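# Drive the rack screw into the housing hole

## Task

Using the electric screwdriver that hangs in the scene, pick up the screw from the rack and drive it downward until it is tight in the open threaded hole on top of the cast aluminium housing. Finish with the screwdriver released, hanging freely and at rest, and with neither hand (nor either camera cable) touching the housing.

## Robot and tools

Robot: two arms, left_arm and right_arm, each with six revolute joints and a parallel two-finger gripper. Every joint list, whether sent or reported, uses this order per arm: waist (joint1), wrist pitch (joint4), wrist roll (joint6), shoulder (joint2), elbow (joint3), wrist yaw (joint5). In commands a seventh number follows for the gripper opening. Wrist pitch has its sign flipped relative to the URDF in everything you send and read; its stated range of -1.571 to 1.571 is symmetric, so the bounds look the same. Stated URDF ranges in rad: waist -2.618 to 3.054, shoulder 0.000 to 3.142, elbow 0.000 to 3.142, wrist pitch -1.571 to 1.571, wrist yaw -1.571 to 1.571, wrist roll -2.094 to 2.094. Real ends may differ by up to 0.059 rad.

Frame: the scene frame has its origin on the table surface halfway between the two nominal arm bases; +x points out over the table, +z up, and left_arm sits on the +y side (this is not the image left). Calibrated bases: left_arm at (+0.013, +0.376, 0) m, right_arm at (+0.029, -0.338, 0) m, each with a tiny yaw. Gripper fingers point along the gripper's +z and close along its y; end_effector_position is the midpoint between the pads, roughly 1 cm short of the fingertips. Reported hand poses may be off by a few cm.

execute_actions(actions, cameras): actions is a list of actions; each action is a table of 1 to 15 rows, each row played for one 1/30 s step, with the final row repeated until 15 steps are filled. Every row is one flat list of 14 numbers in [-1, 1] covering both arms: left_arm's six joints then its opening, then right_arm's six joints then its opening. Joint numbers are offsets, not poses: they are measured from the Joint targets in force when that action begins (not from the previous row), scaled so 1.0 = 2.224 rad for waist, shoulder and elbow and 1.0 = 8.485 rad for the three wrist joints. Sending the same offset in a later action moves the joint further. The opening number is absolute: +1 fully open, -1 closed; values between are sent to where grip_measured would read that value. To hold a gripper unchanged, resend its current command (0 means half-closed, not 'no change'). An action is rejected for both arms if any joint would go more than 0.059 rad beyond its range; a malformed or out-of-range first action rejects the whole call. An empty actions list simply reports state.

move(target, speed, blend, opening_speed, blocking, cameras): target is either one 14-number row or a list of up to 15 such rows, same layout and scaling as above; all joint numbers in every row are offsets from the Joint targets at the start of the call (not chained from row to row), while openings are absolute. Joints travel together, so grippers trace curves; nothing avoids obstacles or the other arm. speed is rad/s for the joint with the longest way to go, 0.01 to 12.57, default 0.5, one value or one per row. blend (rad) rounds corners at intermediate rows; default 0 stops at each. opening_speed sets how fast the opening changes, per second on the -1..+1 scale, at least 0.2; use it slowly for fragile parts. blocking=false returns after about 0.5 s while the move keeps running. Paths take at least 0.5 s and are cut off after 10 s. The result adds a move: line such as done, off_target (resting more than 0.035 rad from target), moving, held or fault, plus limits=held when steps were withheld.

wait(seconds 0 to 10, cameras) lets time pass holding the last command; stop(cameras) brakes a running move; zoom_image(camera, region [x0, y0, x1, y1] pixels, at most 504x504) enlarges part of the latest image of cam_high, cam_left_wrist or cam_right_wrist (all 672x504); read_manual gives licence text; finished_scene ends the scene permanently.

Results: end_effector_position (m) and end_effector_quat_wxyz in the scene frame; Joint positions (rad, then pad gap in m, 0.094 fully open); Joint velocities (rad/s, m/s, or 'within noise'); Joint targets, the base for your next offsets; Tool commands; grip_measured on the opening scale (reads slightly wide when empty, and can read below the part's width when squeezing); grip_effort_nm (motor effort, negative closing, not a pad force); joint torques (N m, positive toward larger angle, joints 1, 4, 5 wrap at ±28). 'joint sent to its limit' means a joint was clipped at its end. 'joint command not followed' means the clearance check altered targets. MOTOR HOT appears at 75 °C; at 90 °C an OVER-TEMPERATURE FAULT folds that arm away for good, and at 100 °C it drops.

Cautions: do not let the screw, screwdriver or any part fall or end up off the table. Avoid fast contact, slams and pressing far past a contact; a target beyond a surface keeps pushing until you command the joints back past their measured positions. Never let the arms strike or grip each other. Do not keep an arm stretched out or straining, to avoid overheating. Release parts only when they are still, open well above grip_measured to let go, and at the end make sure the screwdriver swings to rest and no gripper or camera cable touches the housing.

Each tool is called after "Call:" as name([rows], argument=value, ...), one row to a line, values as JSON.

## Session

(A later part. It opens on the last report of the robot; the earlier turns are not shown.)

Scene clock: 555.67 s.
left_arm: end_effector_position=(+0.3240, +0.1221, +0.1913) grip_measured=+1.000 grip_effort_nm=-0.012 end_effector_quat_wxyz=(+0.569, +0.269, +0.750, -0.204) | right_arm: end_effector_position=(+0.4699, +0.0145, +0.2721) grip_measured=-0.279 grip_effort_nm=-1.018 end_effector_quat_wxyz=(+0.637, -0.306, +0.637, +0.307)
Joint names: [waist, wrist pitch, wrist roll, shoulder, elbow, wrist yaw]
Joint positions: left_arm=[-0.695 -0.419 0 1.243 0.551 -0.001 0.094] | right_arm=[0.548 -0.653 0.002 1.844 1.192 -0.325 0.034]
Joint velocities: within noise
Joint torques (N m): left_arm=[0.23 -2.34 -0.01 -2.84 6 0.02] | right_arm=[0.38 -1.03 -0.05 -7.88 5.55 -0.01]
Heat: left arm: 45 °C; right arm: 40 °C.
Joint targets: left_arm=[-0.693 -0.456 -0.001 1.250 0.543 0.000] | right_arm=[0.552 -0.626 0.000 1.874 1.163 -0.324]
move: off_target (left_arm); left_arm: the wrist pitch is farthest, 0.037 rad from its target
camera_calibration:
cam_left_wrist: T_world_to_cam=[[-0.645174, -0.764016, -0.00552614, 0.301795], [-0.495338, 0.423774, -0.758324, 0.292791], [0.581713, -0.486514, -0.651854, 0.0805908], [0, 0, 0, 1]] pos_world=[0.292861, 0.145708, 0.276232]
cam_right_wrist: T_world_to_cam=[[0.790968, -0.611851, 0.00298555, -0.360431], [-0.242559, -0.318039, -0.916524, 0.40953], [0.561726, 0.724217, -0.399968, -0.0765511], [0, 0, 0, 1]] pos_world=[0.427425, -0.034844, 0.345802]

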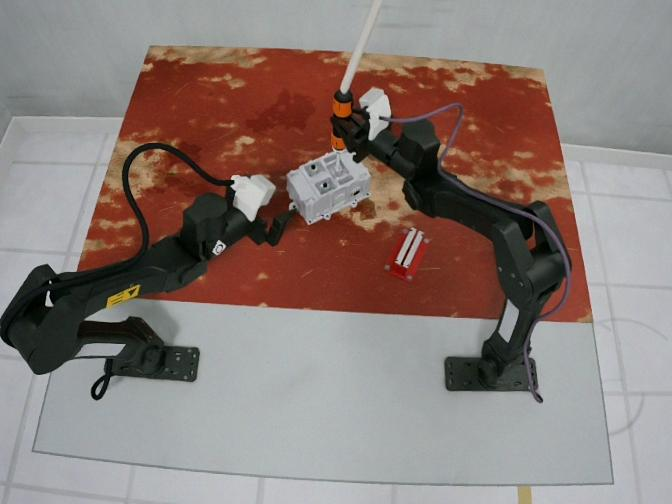

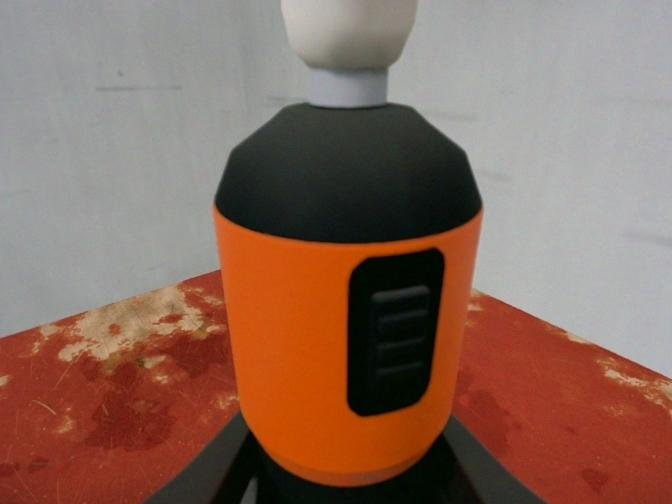

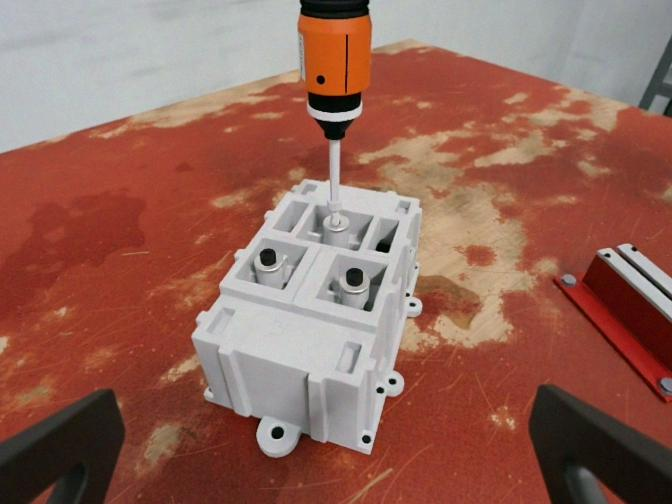

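Call:
move([
  [0,0,0,0,0,0,1,-0.0072,0.0035,0,-0.0130,0.0239,0,-1],
  [0,0,0,0,0,0,1,-0.0072,0.0014,0,-0.0013,0.0022,0,-1],
], speed=0.05)

Call:
zoom_image(camera="cam_right_wrist", region=[300, 170, 370, 240])

Call:
zoom_image(camera="cam_high", region=[320, 140, 360, 180])

Scene clock: 571.70 s.
left_arm: end_effector_position=(+0.3240, +0.1221, +0.1913) grip_measured=+1.000 grip_effort_nm=-0.012 end_effector_quat_wxyz=(+0.569, +0.269, +0.750, -0.204) | right_arm: end_effector_position=(+0.4723, +0.0115, +0.2710) grip_measured=-0.279 grip_effort_nm=-1.018 end_effector_quat_wxyz=(+0.636, -0.303, +0.640, +0.306)
Joint names: [waist, wrist pitch, wrist roll, shoulder, elbow, wrist yaw]
Joint positions: left_arm=[-0.695 -0.419 0 1.243 0.551 -0.001 0.094] | right_arm=[0.541 -0.648 0.005 1.844 1.192 -0.325 0.034]
Joint velocities: within noise
Joint torques (N m): left_arm=[0.24 -2.33 -0.02 -2.85 5.98 0.02] | right_arm=[-0.35 -0.93 -0.1 -8.13 5.85 0.02]
Heat: left arm: 46 °C; right arm: 39 °C.
Joint targets: left_arm=[-0.693 -0.456 -0.001 1.250 0.543 0.000] | right_arm=[0.536 -0.614 0.000 1.872 1.168 -0.324]
move: off_target (left_arm); left_arm: the wrist pitch is farthest, 0.037 rad from its target
camera_calibration:
cam_left_wrist: T_world_to_cam=[[-0.645174, -0.764016, -0.00552614, 0.301795], [-0.495338, 0.423774, -0.758324, 0.292791], [0.581713, -0.486514, -0.651854, 0.0805908], [0, 0, 0, 1]] pos_world=[0.292861, 0.145708, 0.276232]
cam_right_wrist: T_world_to_cam=[[0.786738, -0.617284, -0.00214479, -0.36075], [-0.251112, -0.316868, -0.914624, 0.411556], [0.563903, 0.720108, -0.404299, -0.0760183], [0, 0, 0, 1]] pos_world=[0.430029, -0.0375347, 0.344911]

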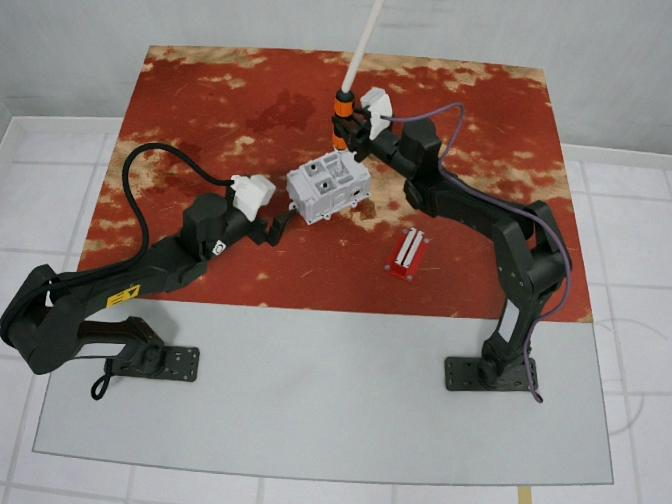

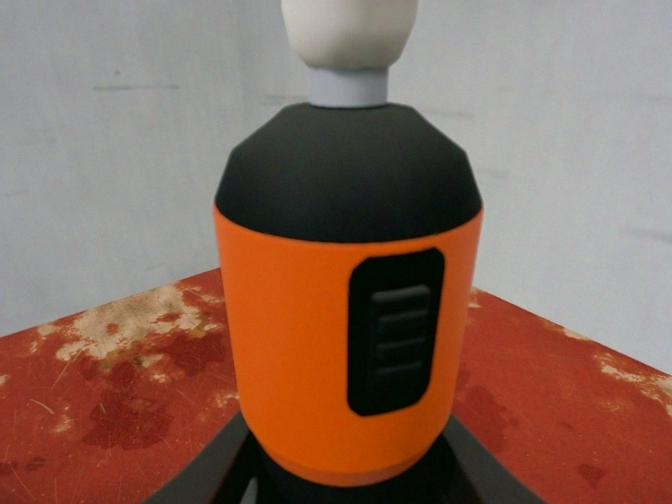

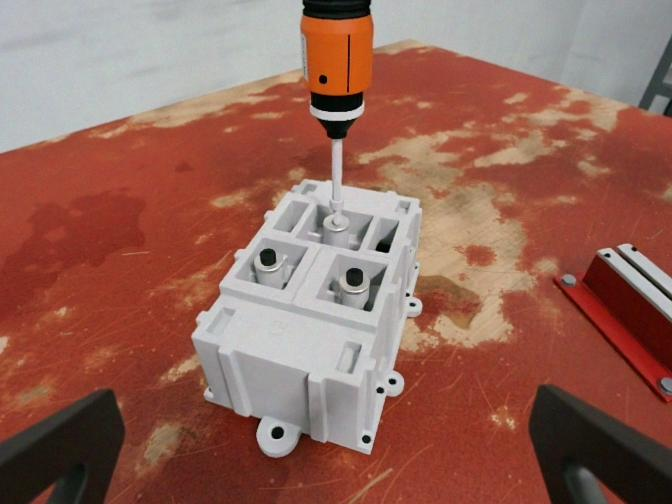

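Scaled by 7.200 from the camera's 672x504 image, which has a finer 960x720 frame.

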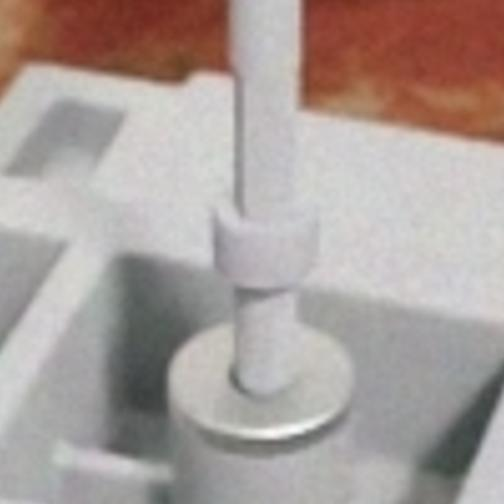

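Scaled by 12.600 from the camera's 672x504 image, which has a finer 960x720 frame.

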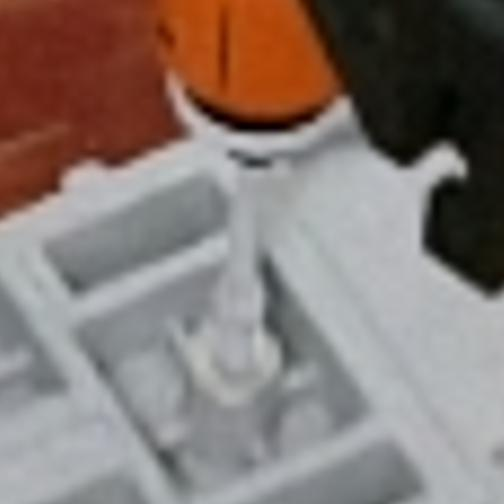

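Call:
move(target=[0,0,0,0,0,0,1,0.001,-0.0022,0,0.0038,-0.0066,0,-1], speed=0.03)

Call:
zoom_image(camera="cam_right_wrist", region=[300, 170, 370, 240])

Call:
zoom_image(camera="cam_high", region=[320, 140, 360, 180])

Scene clock: 585.70 s.
left_arm: end_effector_position=(+0.3240, +0.1221, +0.1913) grip_measured=+1.000 grip_effort_nm=-0.002 end_effector_quat_wxyz=(+0.569, +0.269, +0.750, -0.204) | right_arm: end_effector_position=(+0.4715, +0.0110, +0.2708) grip_measured=-0.279 grip_effort_nm=-1.013 end_effector_quat_wxyz=(+0.639, -0.302, +0.638, +0.307)
Joint names: [waist, wrist pitch, wrist roll, shoulder, elbow, wrist yaw]
Joint positions: left_arm=[-0.695 -0.419 0 1.243 0.551 -0.001 0.094] | right_arm=[0.541 -0.665 0.006 1.844 1.183 -0.325 0.034]
Joint velocities: within noise
Joint torques (N m): left_arm=[0.24 -2.33 -0.01 -2.84 5.98 0.02] | right_arm=[-0.32 -0.91 -0.1 -7.36 5.37 0.02]
Heat: left arm: 46 °C; right arm: 39 °C.
Joint targets: left_arm=[-0.693 -0.456 -0.001 1.250 0.543 0.000] | right_arm=[0.538 -0.633 0.001 1.880 1.153 -0.324]
move: off_target (left_arm, right_arm); left_arm: the wrist pitch is farthest, 0.037 rad from its target; right_arm: the shoulder is farthest, 0.037 rad from its target
camera_calibration:
cam_left_wrist: T_world_to_cam=[[-0.645174, -0.764016, -0.00552614, 0.301795], [-0.495338, 0.423774, -0.758324, 0.292791], [0.581713, -0.486514, -0.651854, 0.0805908], [0, 0, 0, 1]] pos_world=[0.292861, 0.145708, 0.276232]
cam_right_wrist: T_world_to_cam=[[0.786783, -0.617229, -0.000560451, -0.360926], [-0.245663, -0.312314, -0.917665, 0.409211], [0.566234, 0.722141, -0.397354, -0.0782915], [0, 0, 0, 1]] pos_world=[0.42883, -0.0384338, 0.344207]

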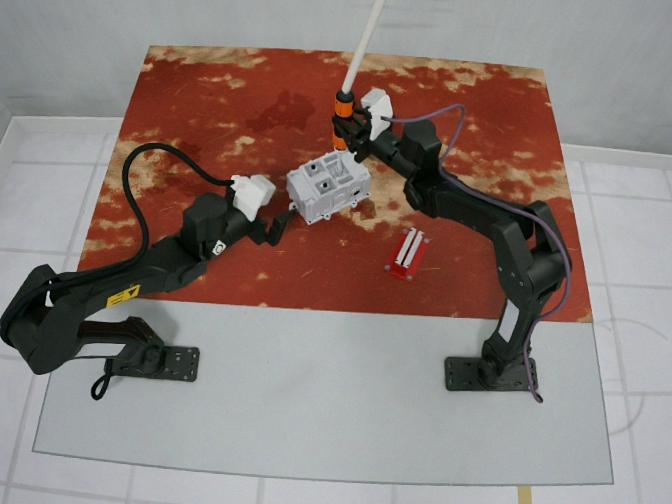

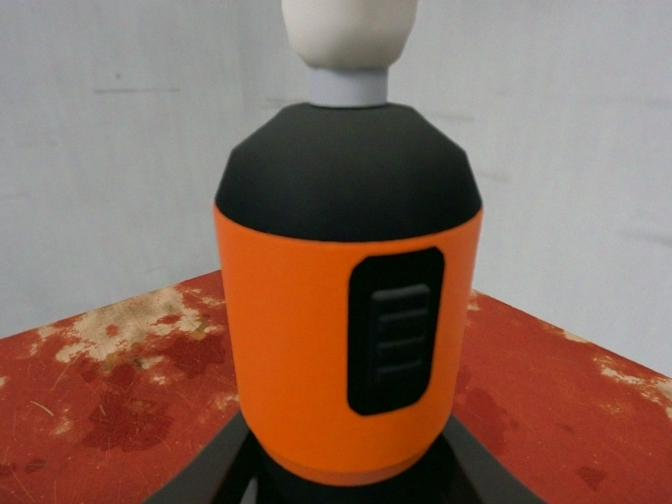

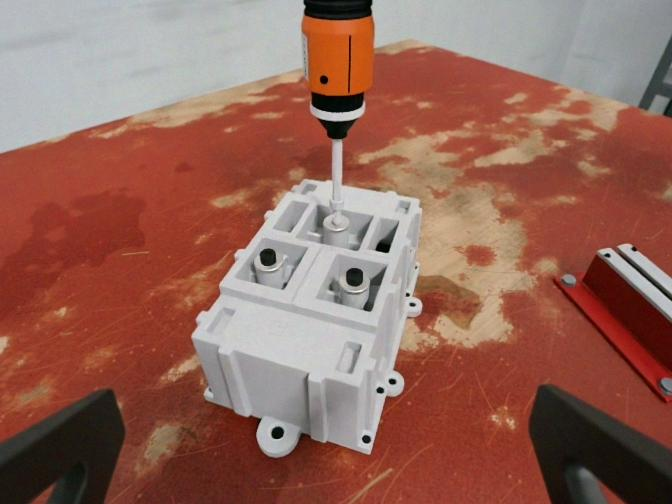

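Scaled by 7.200 from the camera's 672x504 image, which has a finer 960x720 frame.

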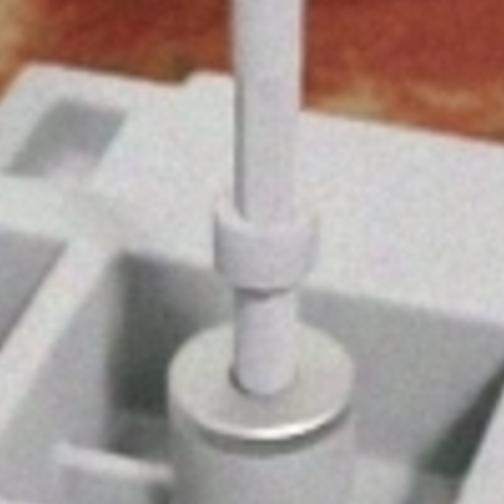

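Scaled by 12.600 from the camera's 672x504 image, which has a finer 960x720 frame.

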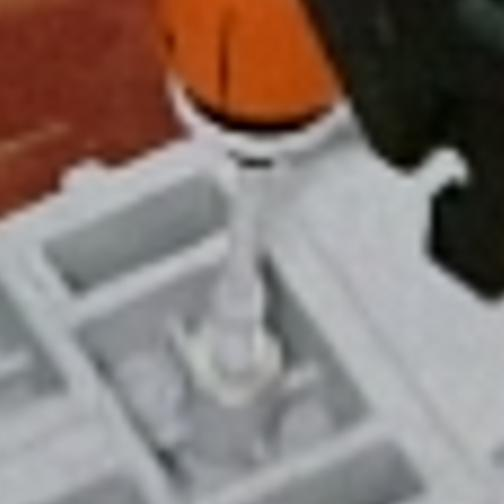

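Call:
move(target=[0,0,0,0,0,0,1,0.001,-0.0040,0,0.0057,-0.0099,0,-1], speed=0.03)

Call:
zoom_image(camera="cam_right_wrist", region=[300, 170, 370, 240])

Call:
wait(seconds=0.5)

Call:
zoom_image(camera="cam_right_wrist", region=[300, 170, 370, 240])

Scene clock: 595.30 s.
left_arm: end_effector_position=(+0.3240, +0.1221, +0.1913) grip_measured=+1.000 grip_effort_nm=-0.012 end_effector_quat_wxyz=(+0.569, +0.269, +0.750, -0.204) | right_arm: end_effector_position=(+0.4702, +0.0102, +0.2696) grip_measured=-0.279 grip_effort_nm=-1.018 end_effector_quat_wxyz=(+0.645, -0.301, +0.631, +0.308)
Joint names: [waist, wrist pitch, wrist roll, shoulder, elbow, wrist yaw]
Joint positions: left_arm=[-0.695 -0.419 0 1.243 0.551 -0.001 0.094] | right_arm=[0.541 -0.709 0.008 1.848 1.163 -0.325 0.034]
Joint velocities: within noise
Joint torques (N m): left_arm=[0.24 -2.34 -0.02 -2.86 6 0.01] | right_arm=[0.05 -0.85 -0.1 -6.72 5.11 0.03]
Heat: left arm: 46 °C; right arm: 39 °C.
Joint targets: left_arm=[-0.693 -0.456 -0.001 1.250 0.543 0.000] | right_arm=[0.540 -0.667 0.001 1.893 1.131 -0.324]
move: off_target (left_arm, right_arm); left_arm: the wrist pitch is farthest, 0.037 rad from its target; right_arm: the shoulder is farthest, 0.045 rad from its target
camera_calibration:
cam_left_wrist: T_world_to_cam=[[-0.645174, -0.764016, -0.00552614, 0.301795], [-0.495338, 0.423774, -0.758324, 0.292791], [0.581713, -0.486514, -0.651854, 0.0805908], [0, 0, 0, 1]] pos_world=[0.292861, 0.145708, 0.276232]
cam_right_wrist: T_world_to_cam=[[0.786715, -0.617304, 0.00401722, -0.361627], [-0.231891, -0.301549, -0.924822, 0.402884], [0.572107, 0.726639, -0.38038, -0.0847923], [0, 0, 0, 1]] pos_world=[0.426433, -0.0401314, 0.341795]

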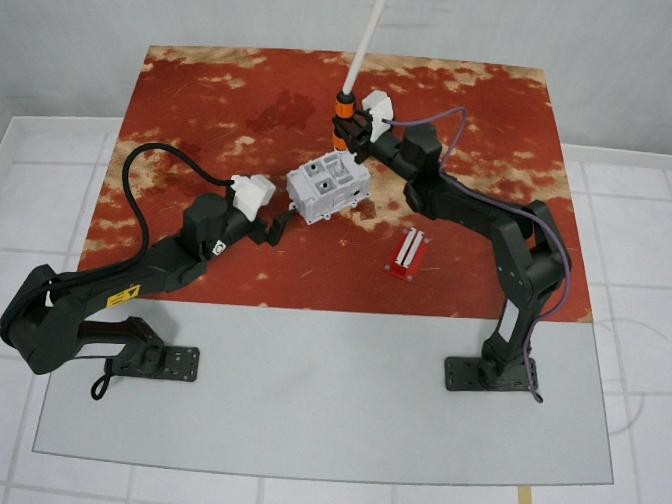

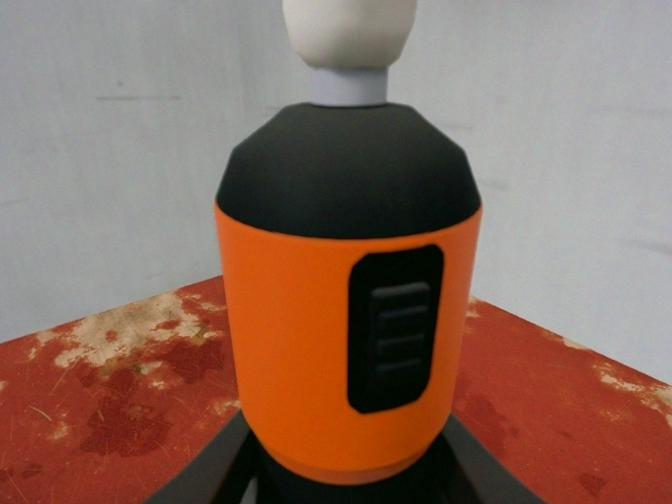

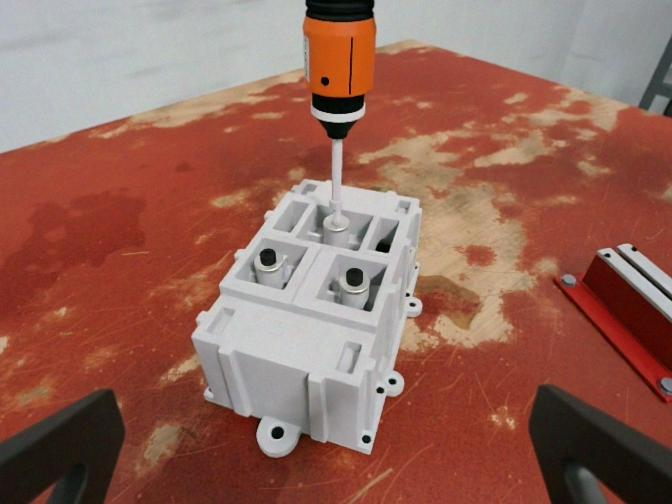

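Scaled by 7.200 from the camera's 672x504 image, which has a finer 960x720 frame.

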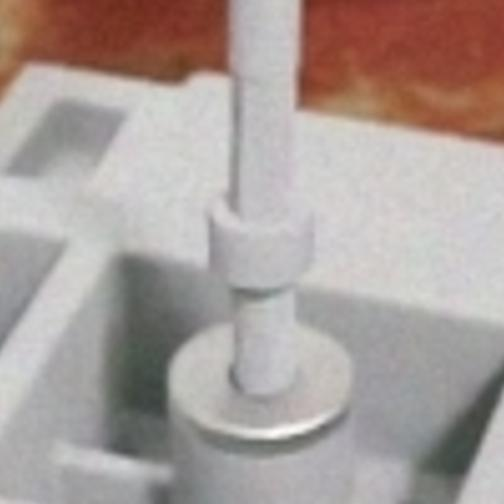

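Scene clock: 595.80 s.
left_arm: end_effector_position=(+0.3240, +0.1221, +0.1913) grip_measured=+1.000 grip_effort_nm=-0.017 end_effector_quat_wxyz=(+0.569, +0.269, +0.750, -0.204) | right_arm: end_effector_position=(+0.4702, +0.0102, +0.2697) grip_measured=-0.279 grip_effort_nm=-1.018 end_effector_quat_wxyz=(+0.645, -0.301, +0.631, +0.308)
Joint names: [waist, wrist pitch, wrist roll, shoulder, elbow, wrist yaw]
Joint positions: left_arm=[-0.695 -0.419 0 1.243 0.551 -0.001 0.094] | right_arm=[0.541 -0.709 0.008 1.848 1.163 -0.325 0.034]
Joint velocities: within noise
Joint torques (N m): left_arm=[0.27 -2.34 -0.02 -2.82 6.01 0.02] | right_arm=[-0.02 -0.85 -0.14 -6.76 5.22 0]
Heat: left arm: 46 °C; right arm: 39 °C.
Joint targets: left_arm=[-0.693 -0.456 -0.001 1.250 0.543 0.000] | right_arm=[0.540 -0.667 0.001 1.893 1.131 -0.324]
Tool commands: left_gripper/opening=+1.0 right_gripper/opening=-1.0
wait: 0.50 s; at rest by 0.17 s
camera_calibration:
cam_left_wrist: T_world_to_cam=[[-0.645174, -0.764016, -0.00552614, 0.301795], [-0.495338, 0.423774, -0.758324, 0.292791], [0.581713, -0.486514, -0.651854, 0.0805908], [0, 0, 0, 1]] pos_world=[0.292861, 0.145708, 0.276232]
cam_right_wrist: T_world_to_cam=[[0.786731, -0.617282, 0.00412756, -0.361672], [-0.231613, -0.301377, -0.924947, 0.402907], [0.572197, 0.726729, -0.380073, -0.084894], [0, 0, 0, 1]] pos_world=[0.426433, -0.0401314, 0.341895]

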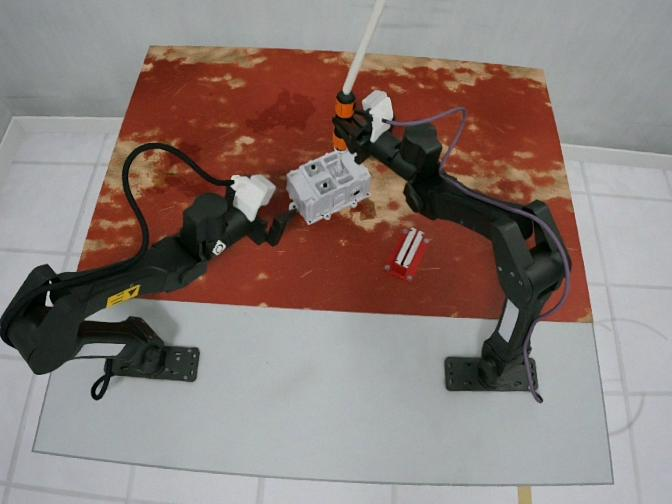

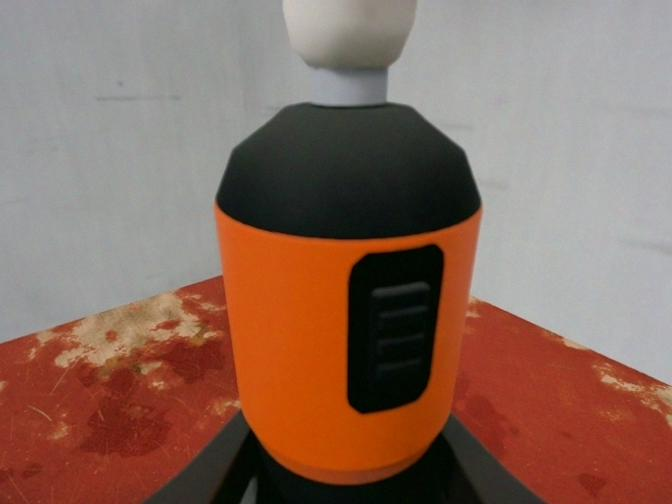

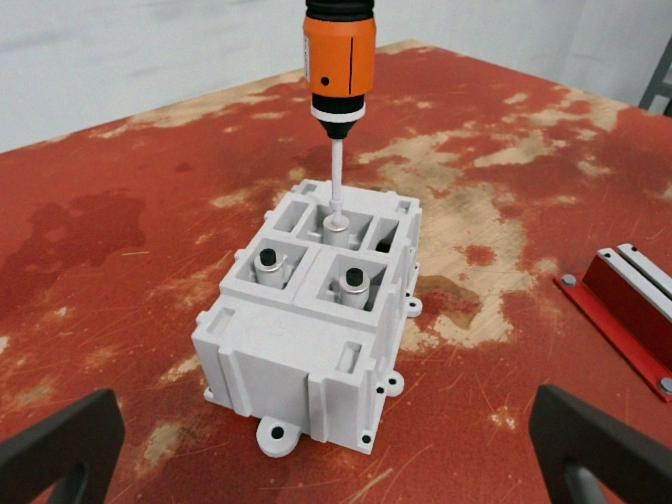

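Scaled by 7.200 from the camera's 672x504 image, which has a finer 960x720 frame.

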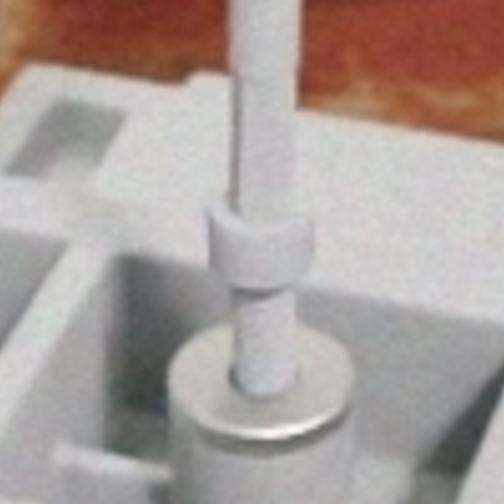

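Call:
move(target=[0,0,0,0,0,0,1,0,0.0024,0,0.0094,-0.0166,0,-1], speed=0.06)

Call:
zoom_image(camera="cam_right_wrist", region=[300, 170, 370, 240])

Scene clock: 604.27 s.
left_arm: end_effector_position=(+0.3240, +0.1221, +0.1913) grip_measured=+1.000 grip_effort_nm=-0.017 end_effector_quat_wxyz=(+0.569, +0.269, +0.750, -0.204) | right_arm: end_effector_position=(+0.4685, +0.0091, +0.2639) grip_measured=-0.279 grip_effort_nm=-1.018 end_effector_quat_wxyz=(+0.648, -0.300, +0.629, +0.309)
Joint names: [waist, wrist pitch, wrist roll, shoulder, elbow, wrist yaw]
Joint positions: left_arm=[-0.695 -0.419 0 1.243 0.551 -0.001 0.094] | right_arm=[0.541 -0.748 0.01 1.854 1.138 -0.325 0.034]
Joint velocities: within noise
Joint torques (N m): left_arm=[0.21 -2.33 -0.01 -2.84 6 0.01] | right_arm=[-0.12 -0.32 -0.13 -5.49 4.22 0.01]
Heat: left arm: 46 °C; right arm: 39 °C.
Joint targets: left_arm=[-0.693 -0.456 -0.001 1.250 0.543 0.000] | right_arm=[0.540 -0.647 0.000 1.914 1.094 -0.324]
move: off_target (left_arm, right_arm); left_arm: the wrist pitch is farthest, 0.037 rad from its target; right_arm: the wrist pitch is farthest, 0.101 rad from its target
camera_calibration:
cam_left_wrist: T_world_to_cam=[[-0.645174, -0.764016, -0.00552614, 0.301795], [-0.495338, 0.423774, -0.758324, 0.292791], [0.581713, -0.486514, -0.651854, 0.0805908], [0, 0, 0, 1]] pos_world=[0.292861, 0.145708, 0.276232]
cam_right_wrist: T_world_to_cam=[[0.786767, -0.617233, 0.00461191, -0.361112], [-0.227278, -0.296635, -0.927552, 0.395517], [0.573884, 0.728719, -0.373666, -0.0878749], [0, 0, 0, 1]] pos_world=[0.424434, -0.0415304, 0.335692]

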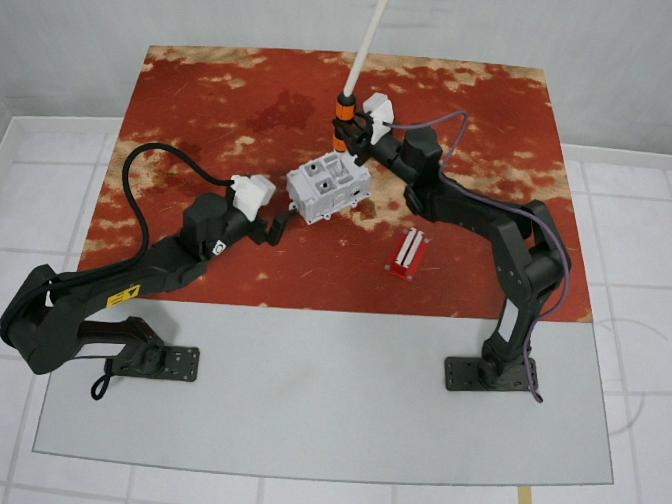

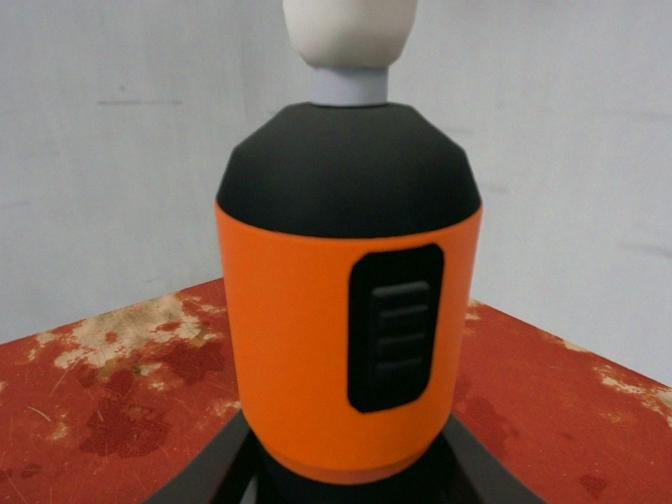

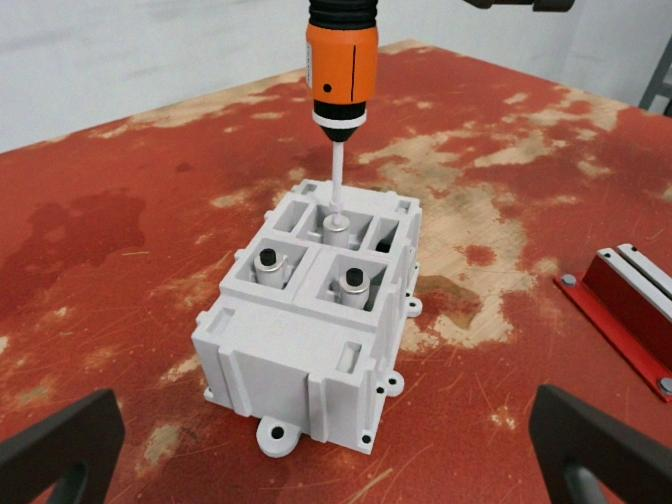

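Scaled by 7.200 from the camera's 672x504 image, which has a finer 960x720 frame.

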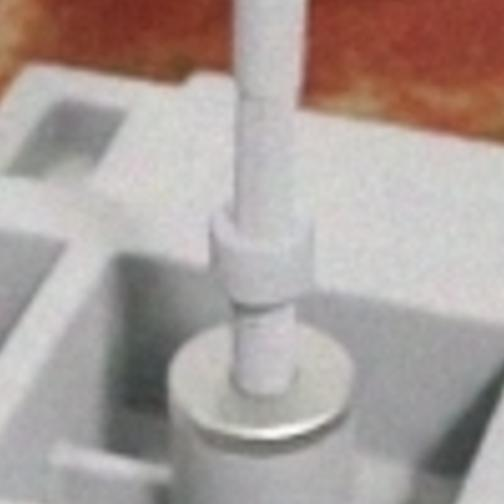

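Call:
wait(seconds=0.5)

Call:
zoom_image(camera="cam_right_wrist", region=[300, 170, 370, 240])

Scene clock: 618.40 s.
left_arm: end_effector_position=(+0.3240, +0.1221, +0.1913) grip_measured=+1.000 grip_effort_nm=-0.012 end_effector_quat_wxyz=(+0.569, +0.269, +0.750, -0.204) | right_arm: end_effector_position=(+0.4690, +0.0094, +0.2578) grip_measured=-0.279 grip_effort_nm=-1.023 end_effector_quat_wxyz=(+0.643, -0.300, +0.633, +0.308)
Joint names: [waist, wrist pitch, wrist roll, shoulder, elbow, wrist yaw]
Joint positions: left_arm=[-0.695 -0.419 0 1.243 0.551 -0.001 0.094] | right_arm=[0.541 -0.748 0.01 1.862 1.133 -0.325 0.034]
Joint velocities: within noise
Joint torques (N m): left_arm=[0.24 -2.33 -0.02 -2.82 6 0.02] | right_arm=[-0.02 -0.36 -0.13 -6.22 4.45 0.03]
Heat: left arm: 46 °C; right arm: 38 °C.
Joint targets: left_arm=[-0.693 -0.456 -0.001 1.250 0.543 0.000] | right_arm=[0.540 -0.647 0.000 1.914 1.094 -0.324]
Tool commands: left_gripper/opening=+1.0 right_gripper/opening=-1.0
wait: 0.50 s; at rest from the start
camera_calibration:
cam_left_wrist: T_world_to_cam=[[-0.645174, -0.764016, -0.00552614, 0.301795], [-0.495338, 0.423774, -0.758324, 0.292791], [0.581713, -0.486514, -0.651854, 0.0805908], [0, 0, 0, 1]] pos_world=[0.292861, 0.145708, 0.276232]
cam_right_wrist: T_world_to_cam=[[0.786819, -0.617183, 0.000570366, -0.360223], [-0.236773, -0.302704, -0.923206, 0.393384], [0.569959, 0.726261, -0.384306, -0.0860742], [0, 0, 0, 1]] pos_world=[0.425632, -0.0407318, 0.330301]

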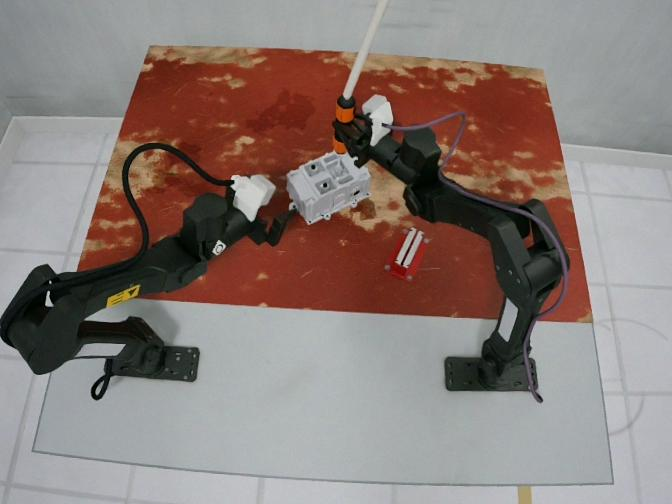

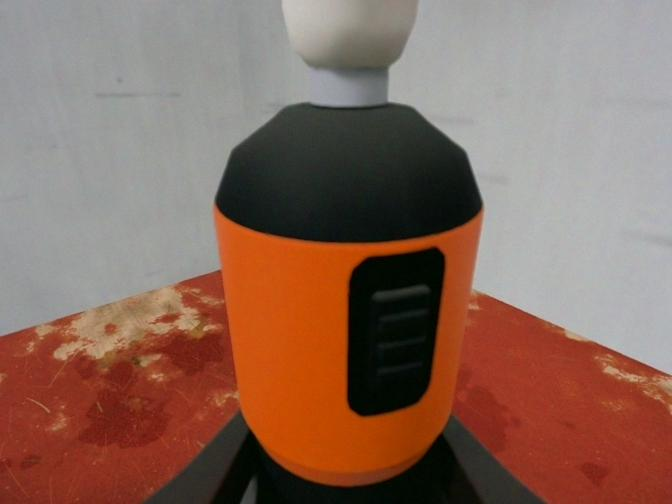

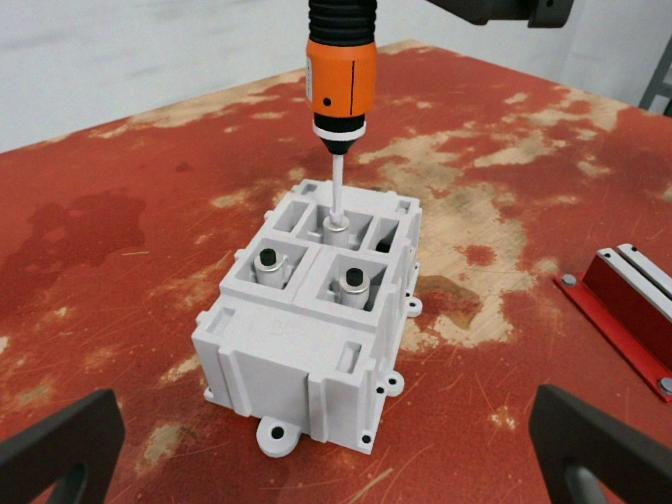

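Scaled by 7.200 from the camera's 672x504 image, which has a finer 960x720 frame.

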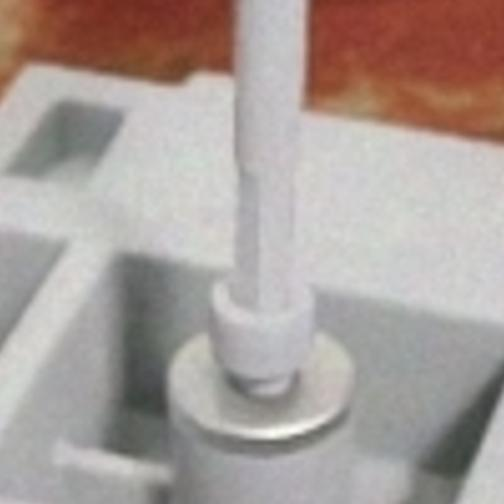

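Call:
move(target=[0,0,0,0,0,0,1,0,-0.002,0,0.0076,-0.0133,0,-1], speed=0.04)

Call:
zoom_image(camera="cam_right_wrist", region=[300, 170, 370, 240])

Call:
wait(seconds=3)

Call:
zoom_image(camera="cam_right_wrist", region=[300, 170, 370, 240])

Scene clock: 631.60 s.
left_arm: end_effector_position=(+0.3240, +0.1221, +0.1913) grip_measured=+1.000 grip_effort_nm=-0.007 end_effector_quat_wxyz=(+0.569, +0.269, +0.750, -0.204) | right_arm: end_effector_position=(+0.4676, +0.0085, +0.2524) grip_measured=-0.279 grip_effort_nm=-1.013 end_effector_quat_wxyz=(+0.646, -0.300, +0.630, +0.309)
Joint names: [waist, wrist pitch, wrist roll, shoulder, elbow, wrist yaw]
Joint positions: left_arm=[-0.695 -0.419 0 1.243 0.551 -0.001 0.094] | right_arm=[0.541 -0.785 0.01 1.869 1.111 -0.325 0.034]
Joint velocities: within noise
Joint torques (N m): left_arm=[0.25 -2.34 -0.01 -2.85 6.01 0.01] | right_arm=[0.03 -0.14 -0.14 -5.37 3.85 0.03]
Heat: left arm: 46 °C; right arm: 38 °C.
Joint targets: left_arm=[-0.693 -0.456 -0.001 1.250 0.543 0.000] | right_arm=[0.540 -0.664 0.000 1.931 1.064 -0.324]
move: off_target (left_arm, right_arm); left_arm: the wrist pitch is farthest, 0.037 rad from its target; right_arm: the wrist pitch is farthest, 0.121 rad from its target
camera_calibration:
cam_left_wrist: T_world_to_cam=[[-0.645174, -0.764016, -0.00552614, 0.301795], [-0.495338, 0.423774, -0.758324, 0.292791], [0.581713, -0.486514, -0.651854, 0.0805908], [0, 0, 0, 1]] pos_world=[0.292861, 0.145708, 0.276232]
cam_right_wrist: T_world_to_cam=[[0.786787, -0.617218, 0.00295711, -0.360227], [-0.231196, -0.299149, -0.925774, 0.38574], [0.572289, 0.727703, -0.378065, -0.0893417], [0, 0, 0, 1]] pos_world=[0.423733, -0.041931, 0.324396]

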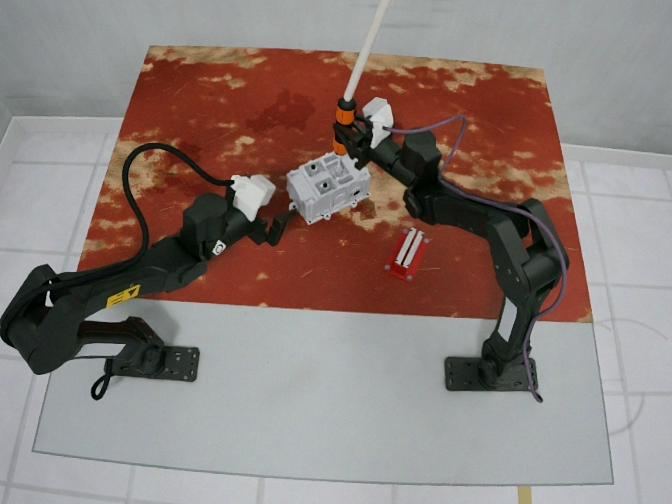

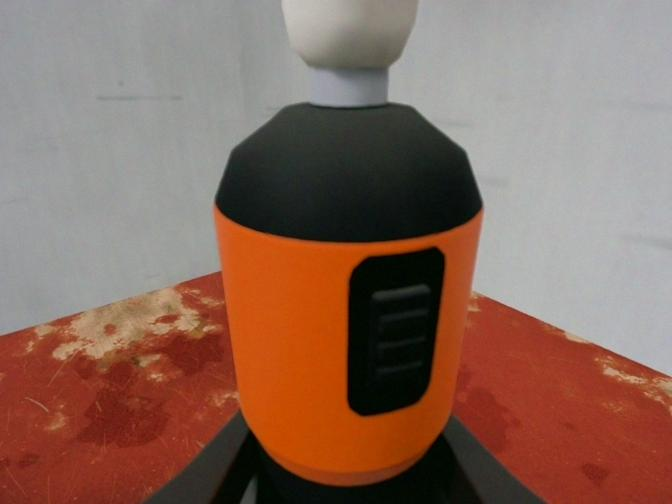

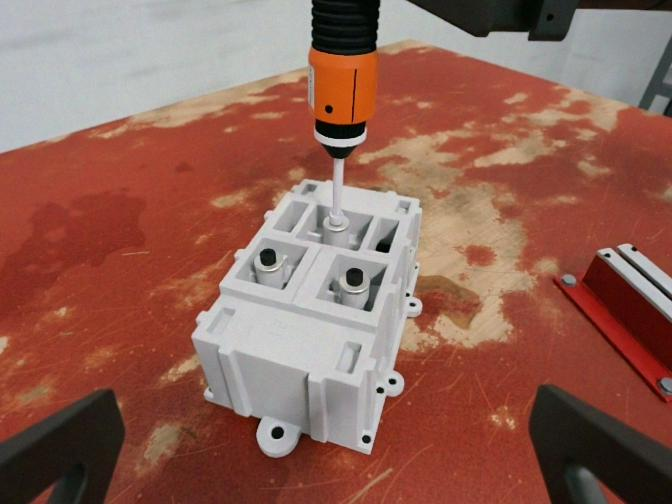

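Scaled by 7.200 from the camera's 672x504 image, which has a finer 960x720 frame.

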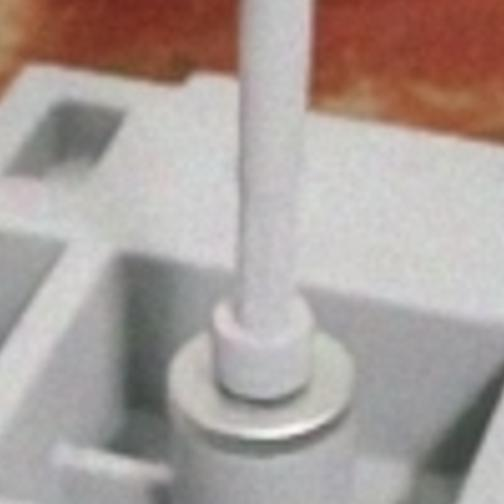

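Scene clock: 634.60 s.
left_arm: end_effector_position=(+0.3240, +0.1221, +0.1913) grip_measured=+1.000 grip_effort_nm=-0.002 end_effector_quat_wxyz=(+0.569, +0.269, +0.750, -0.204) | right_arm: end_effector_position=(+0.4676, +0.0086, +0.2518) grip_measured=-0.279 grip_effort_nm=-1.018 end_effector_quat_wxyz=(+0.646, -0.300, +0.631, +0.309)
Joint names: [waist, wrist pitch, wrist roll, shoulder, elbow, wrist yaw]
Joint positions: left_arm=[-0.695 -0.419 0 1.243 0.551 -0.001 0.094] | right_arm=[0.541 -0.785 0.009 1.87 1.111 -0.325 0.034]
Joint velocities: within noise
Joint torques (N m): left_arm=[0.24 -2.34 -0.02 -2.86 6.01 0.02] | right_arm=[-0.08 -0.14 -0.14 -5.49 3.79 0.03]
Heat: left arm: 46 °C; right arm: 38 °C.
Joint targets: left_arm=[-0.693 -0.456 -0.001 1.250 0.543 0.000] | right_arm=[0.540 -0.664 0.001 1.931 1.064 -0.324]
Tool commands: left_gripper/opening=+1.0 right_gripper/opening=-1.0
wait: 3.00 s; at rest by 0.17 s
camera_calibration:
cam_left_wrist: T_world_to_cam=[[-0.645174, -0.764016, -0.00552614, 0.301795], [-0.495338, 0.423774, -0.758324, 0.292791], [0.581713, -0.486514, -0.651854, 0.0805908], [0, 0, 0, 1]] pos_world=[0.292861, 0.145708, 0.276232]
cam_right_wrist: T_world_to_cam=[[0.787002, -0.616941, 0.00349831, -0.360498], [-0.231089, -0.300038, -0.925513, 0.385162], [0.572036, 0.727572, -0.378699, -0.0893533], [0, 0, 0, 1]] pos_world=[0.423833, -0.0418317, 0.323895]

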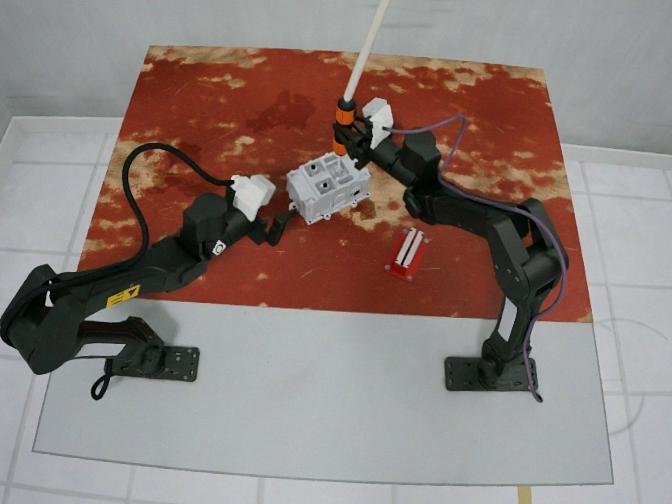

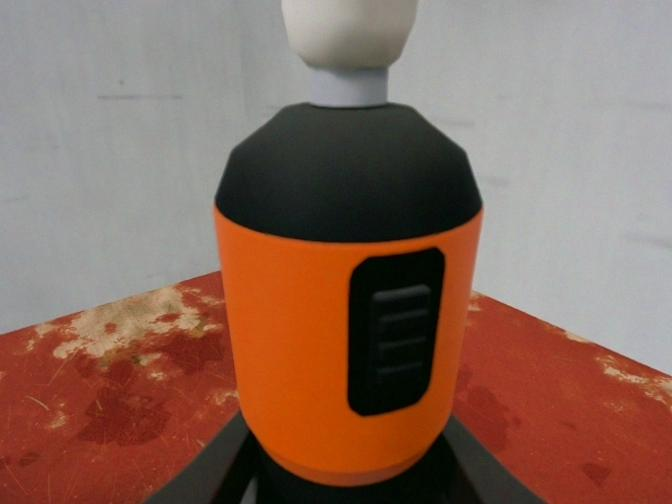

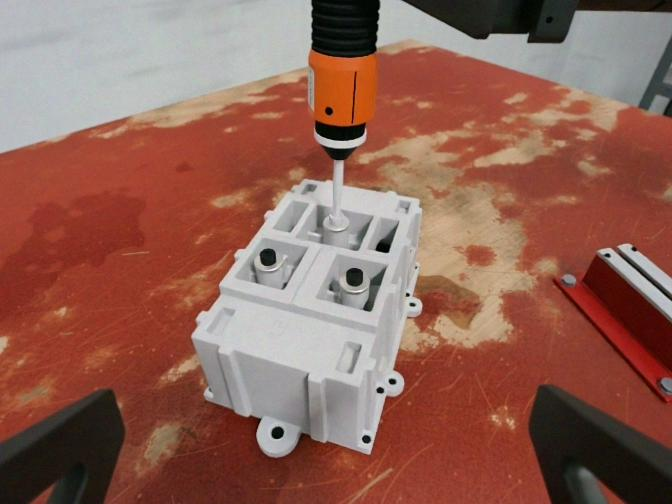

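Scaled by 7.200 from the camera's 672x504 image, which has a finer 960x720 frame.

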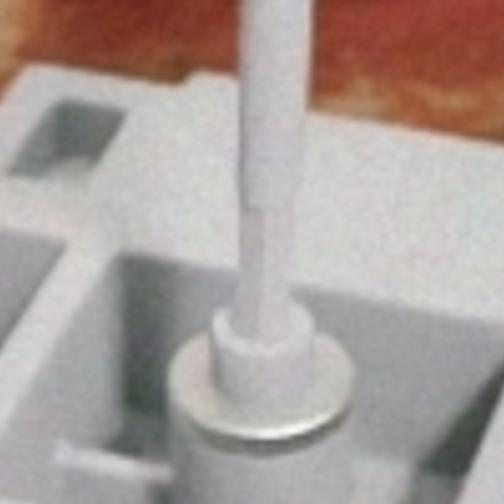

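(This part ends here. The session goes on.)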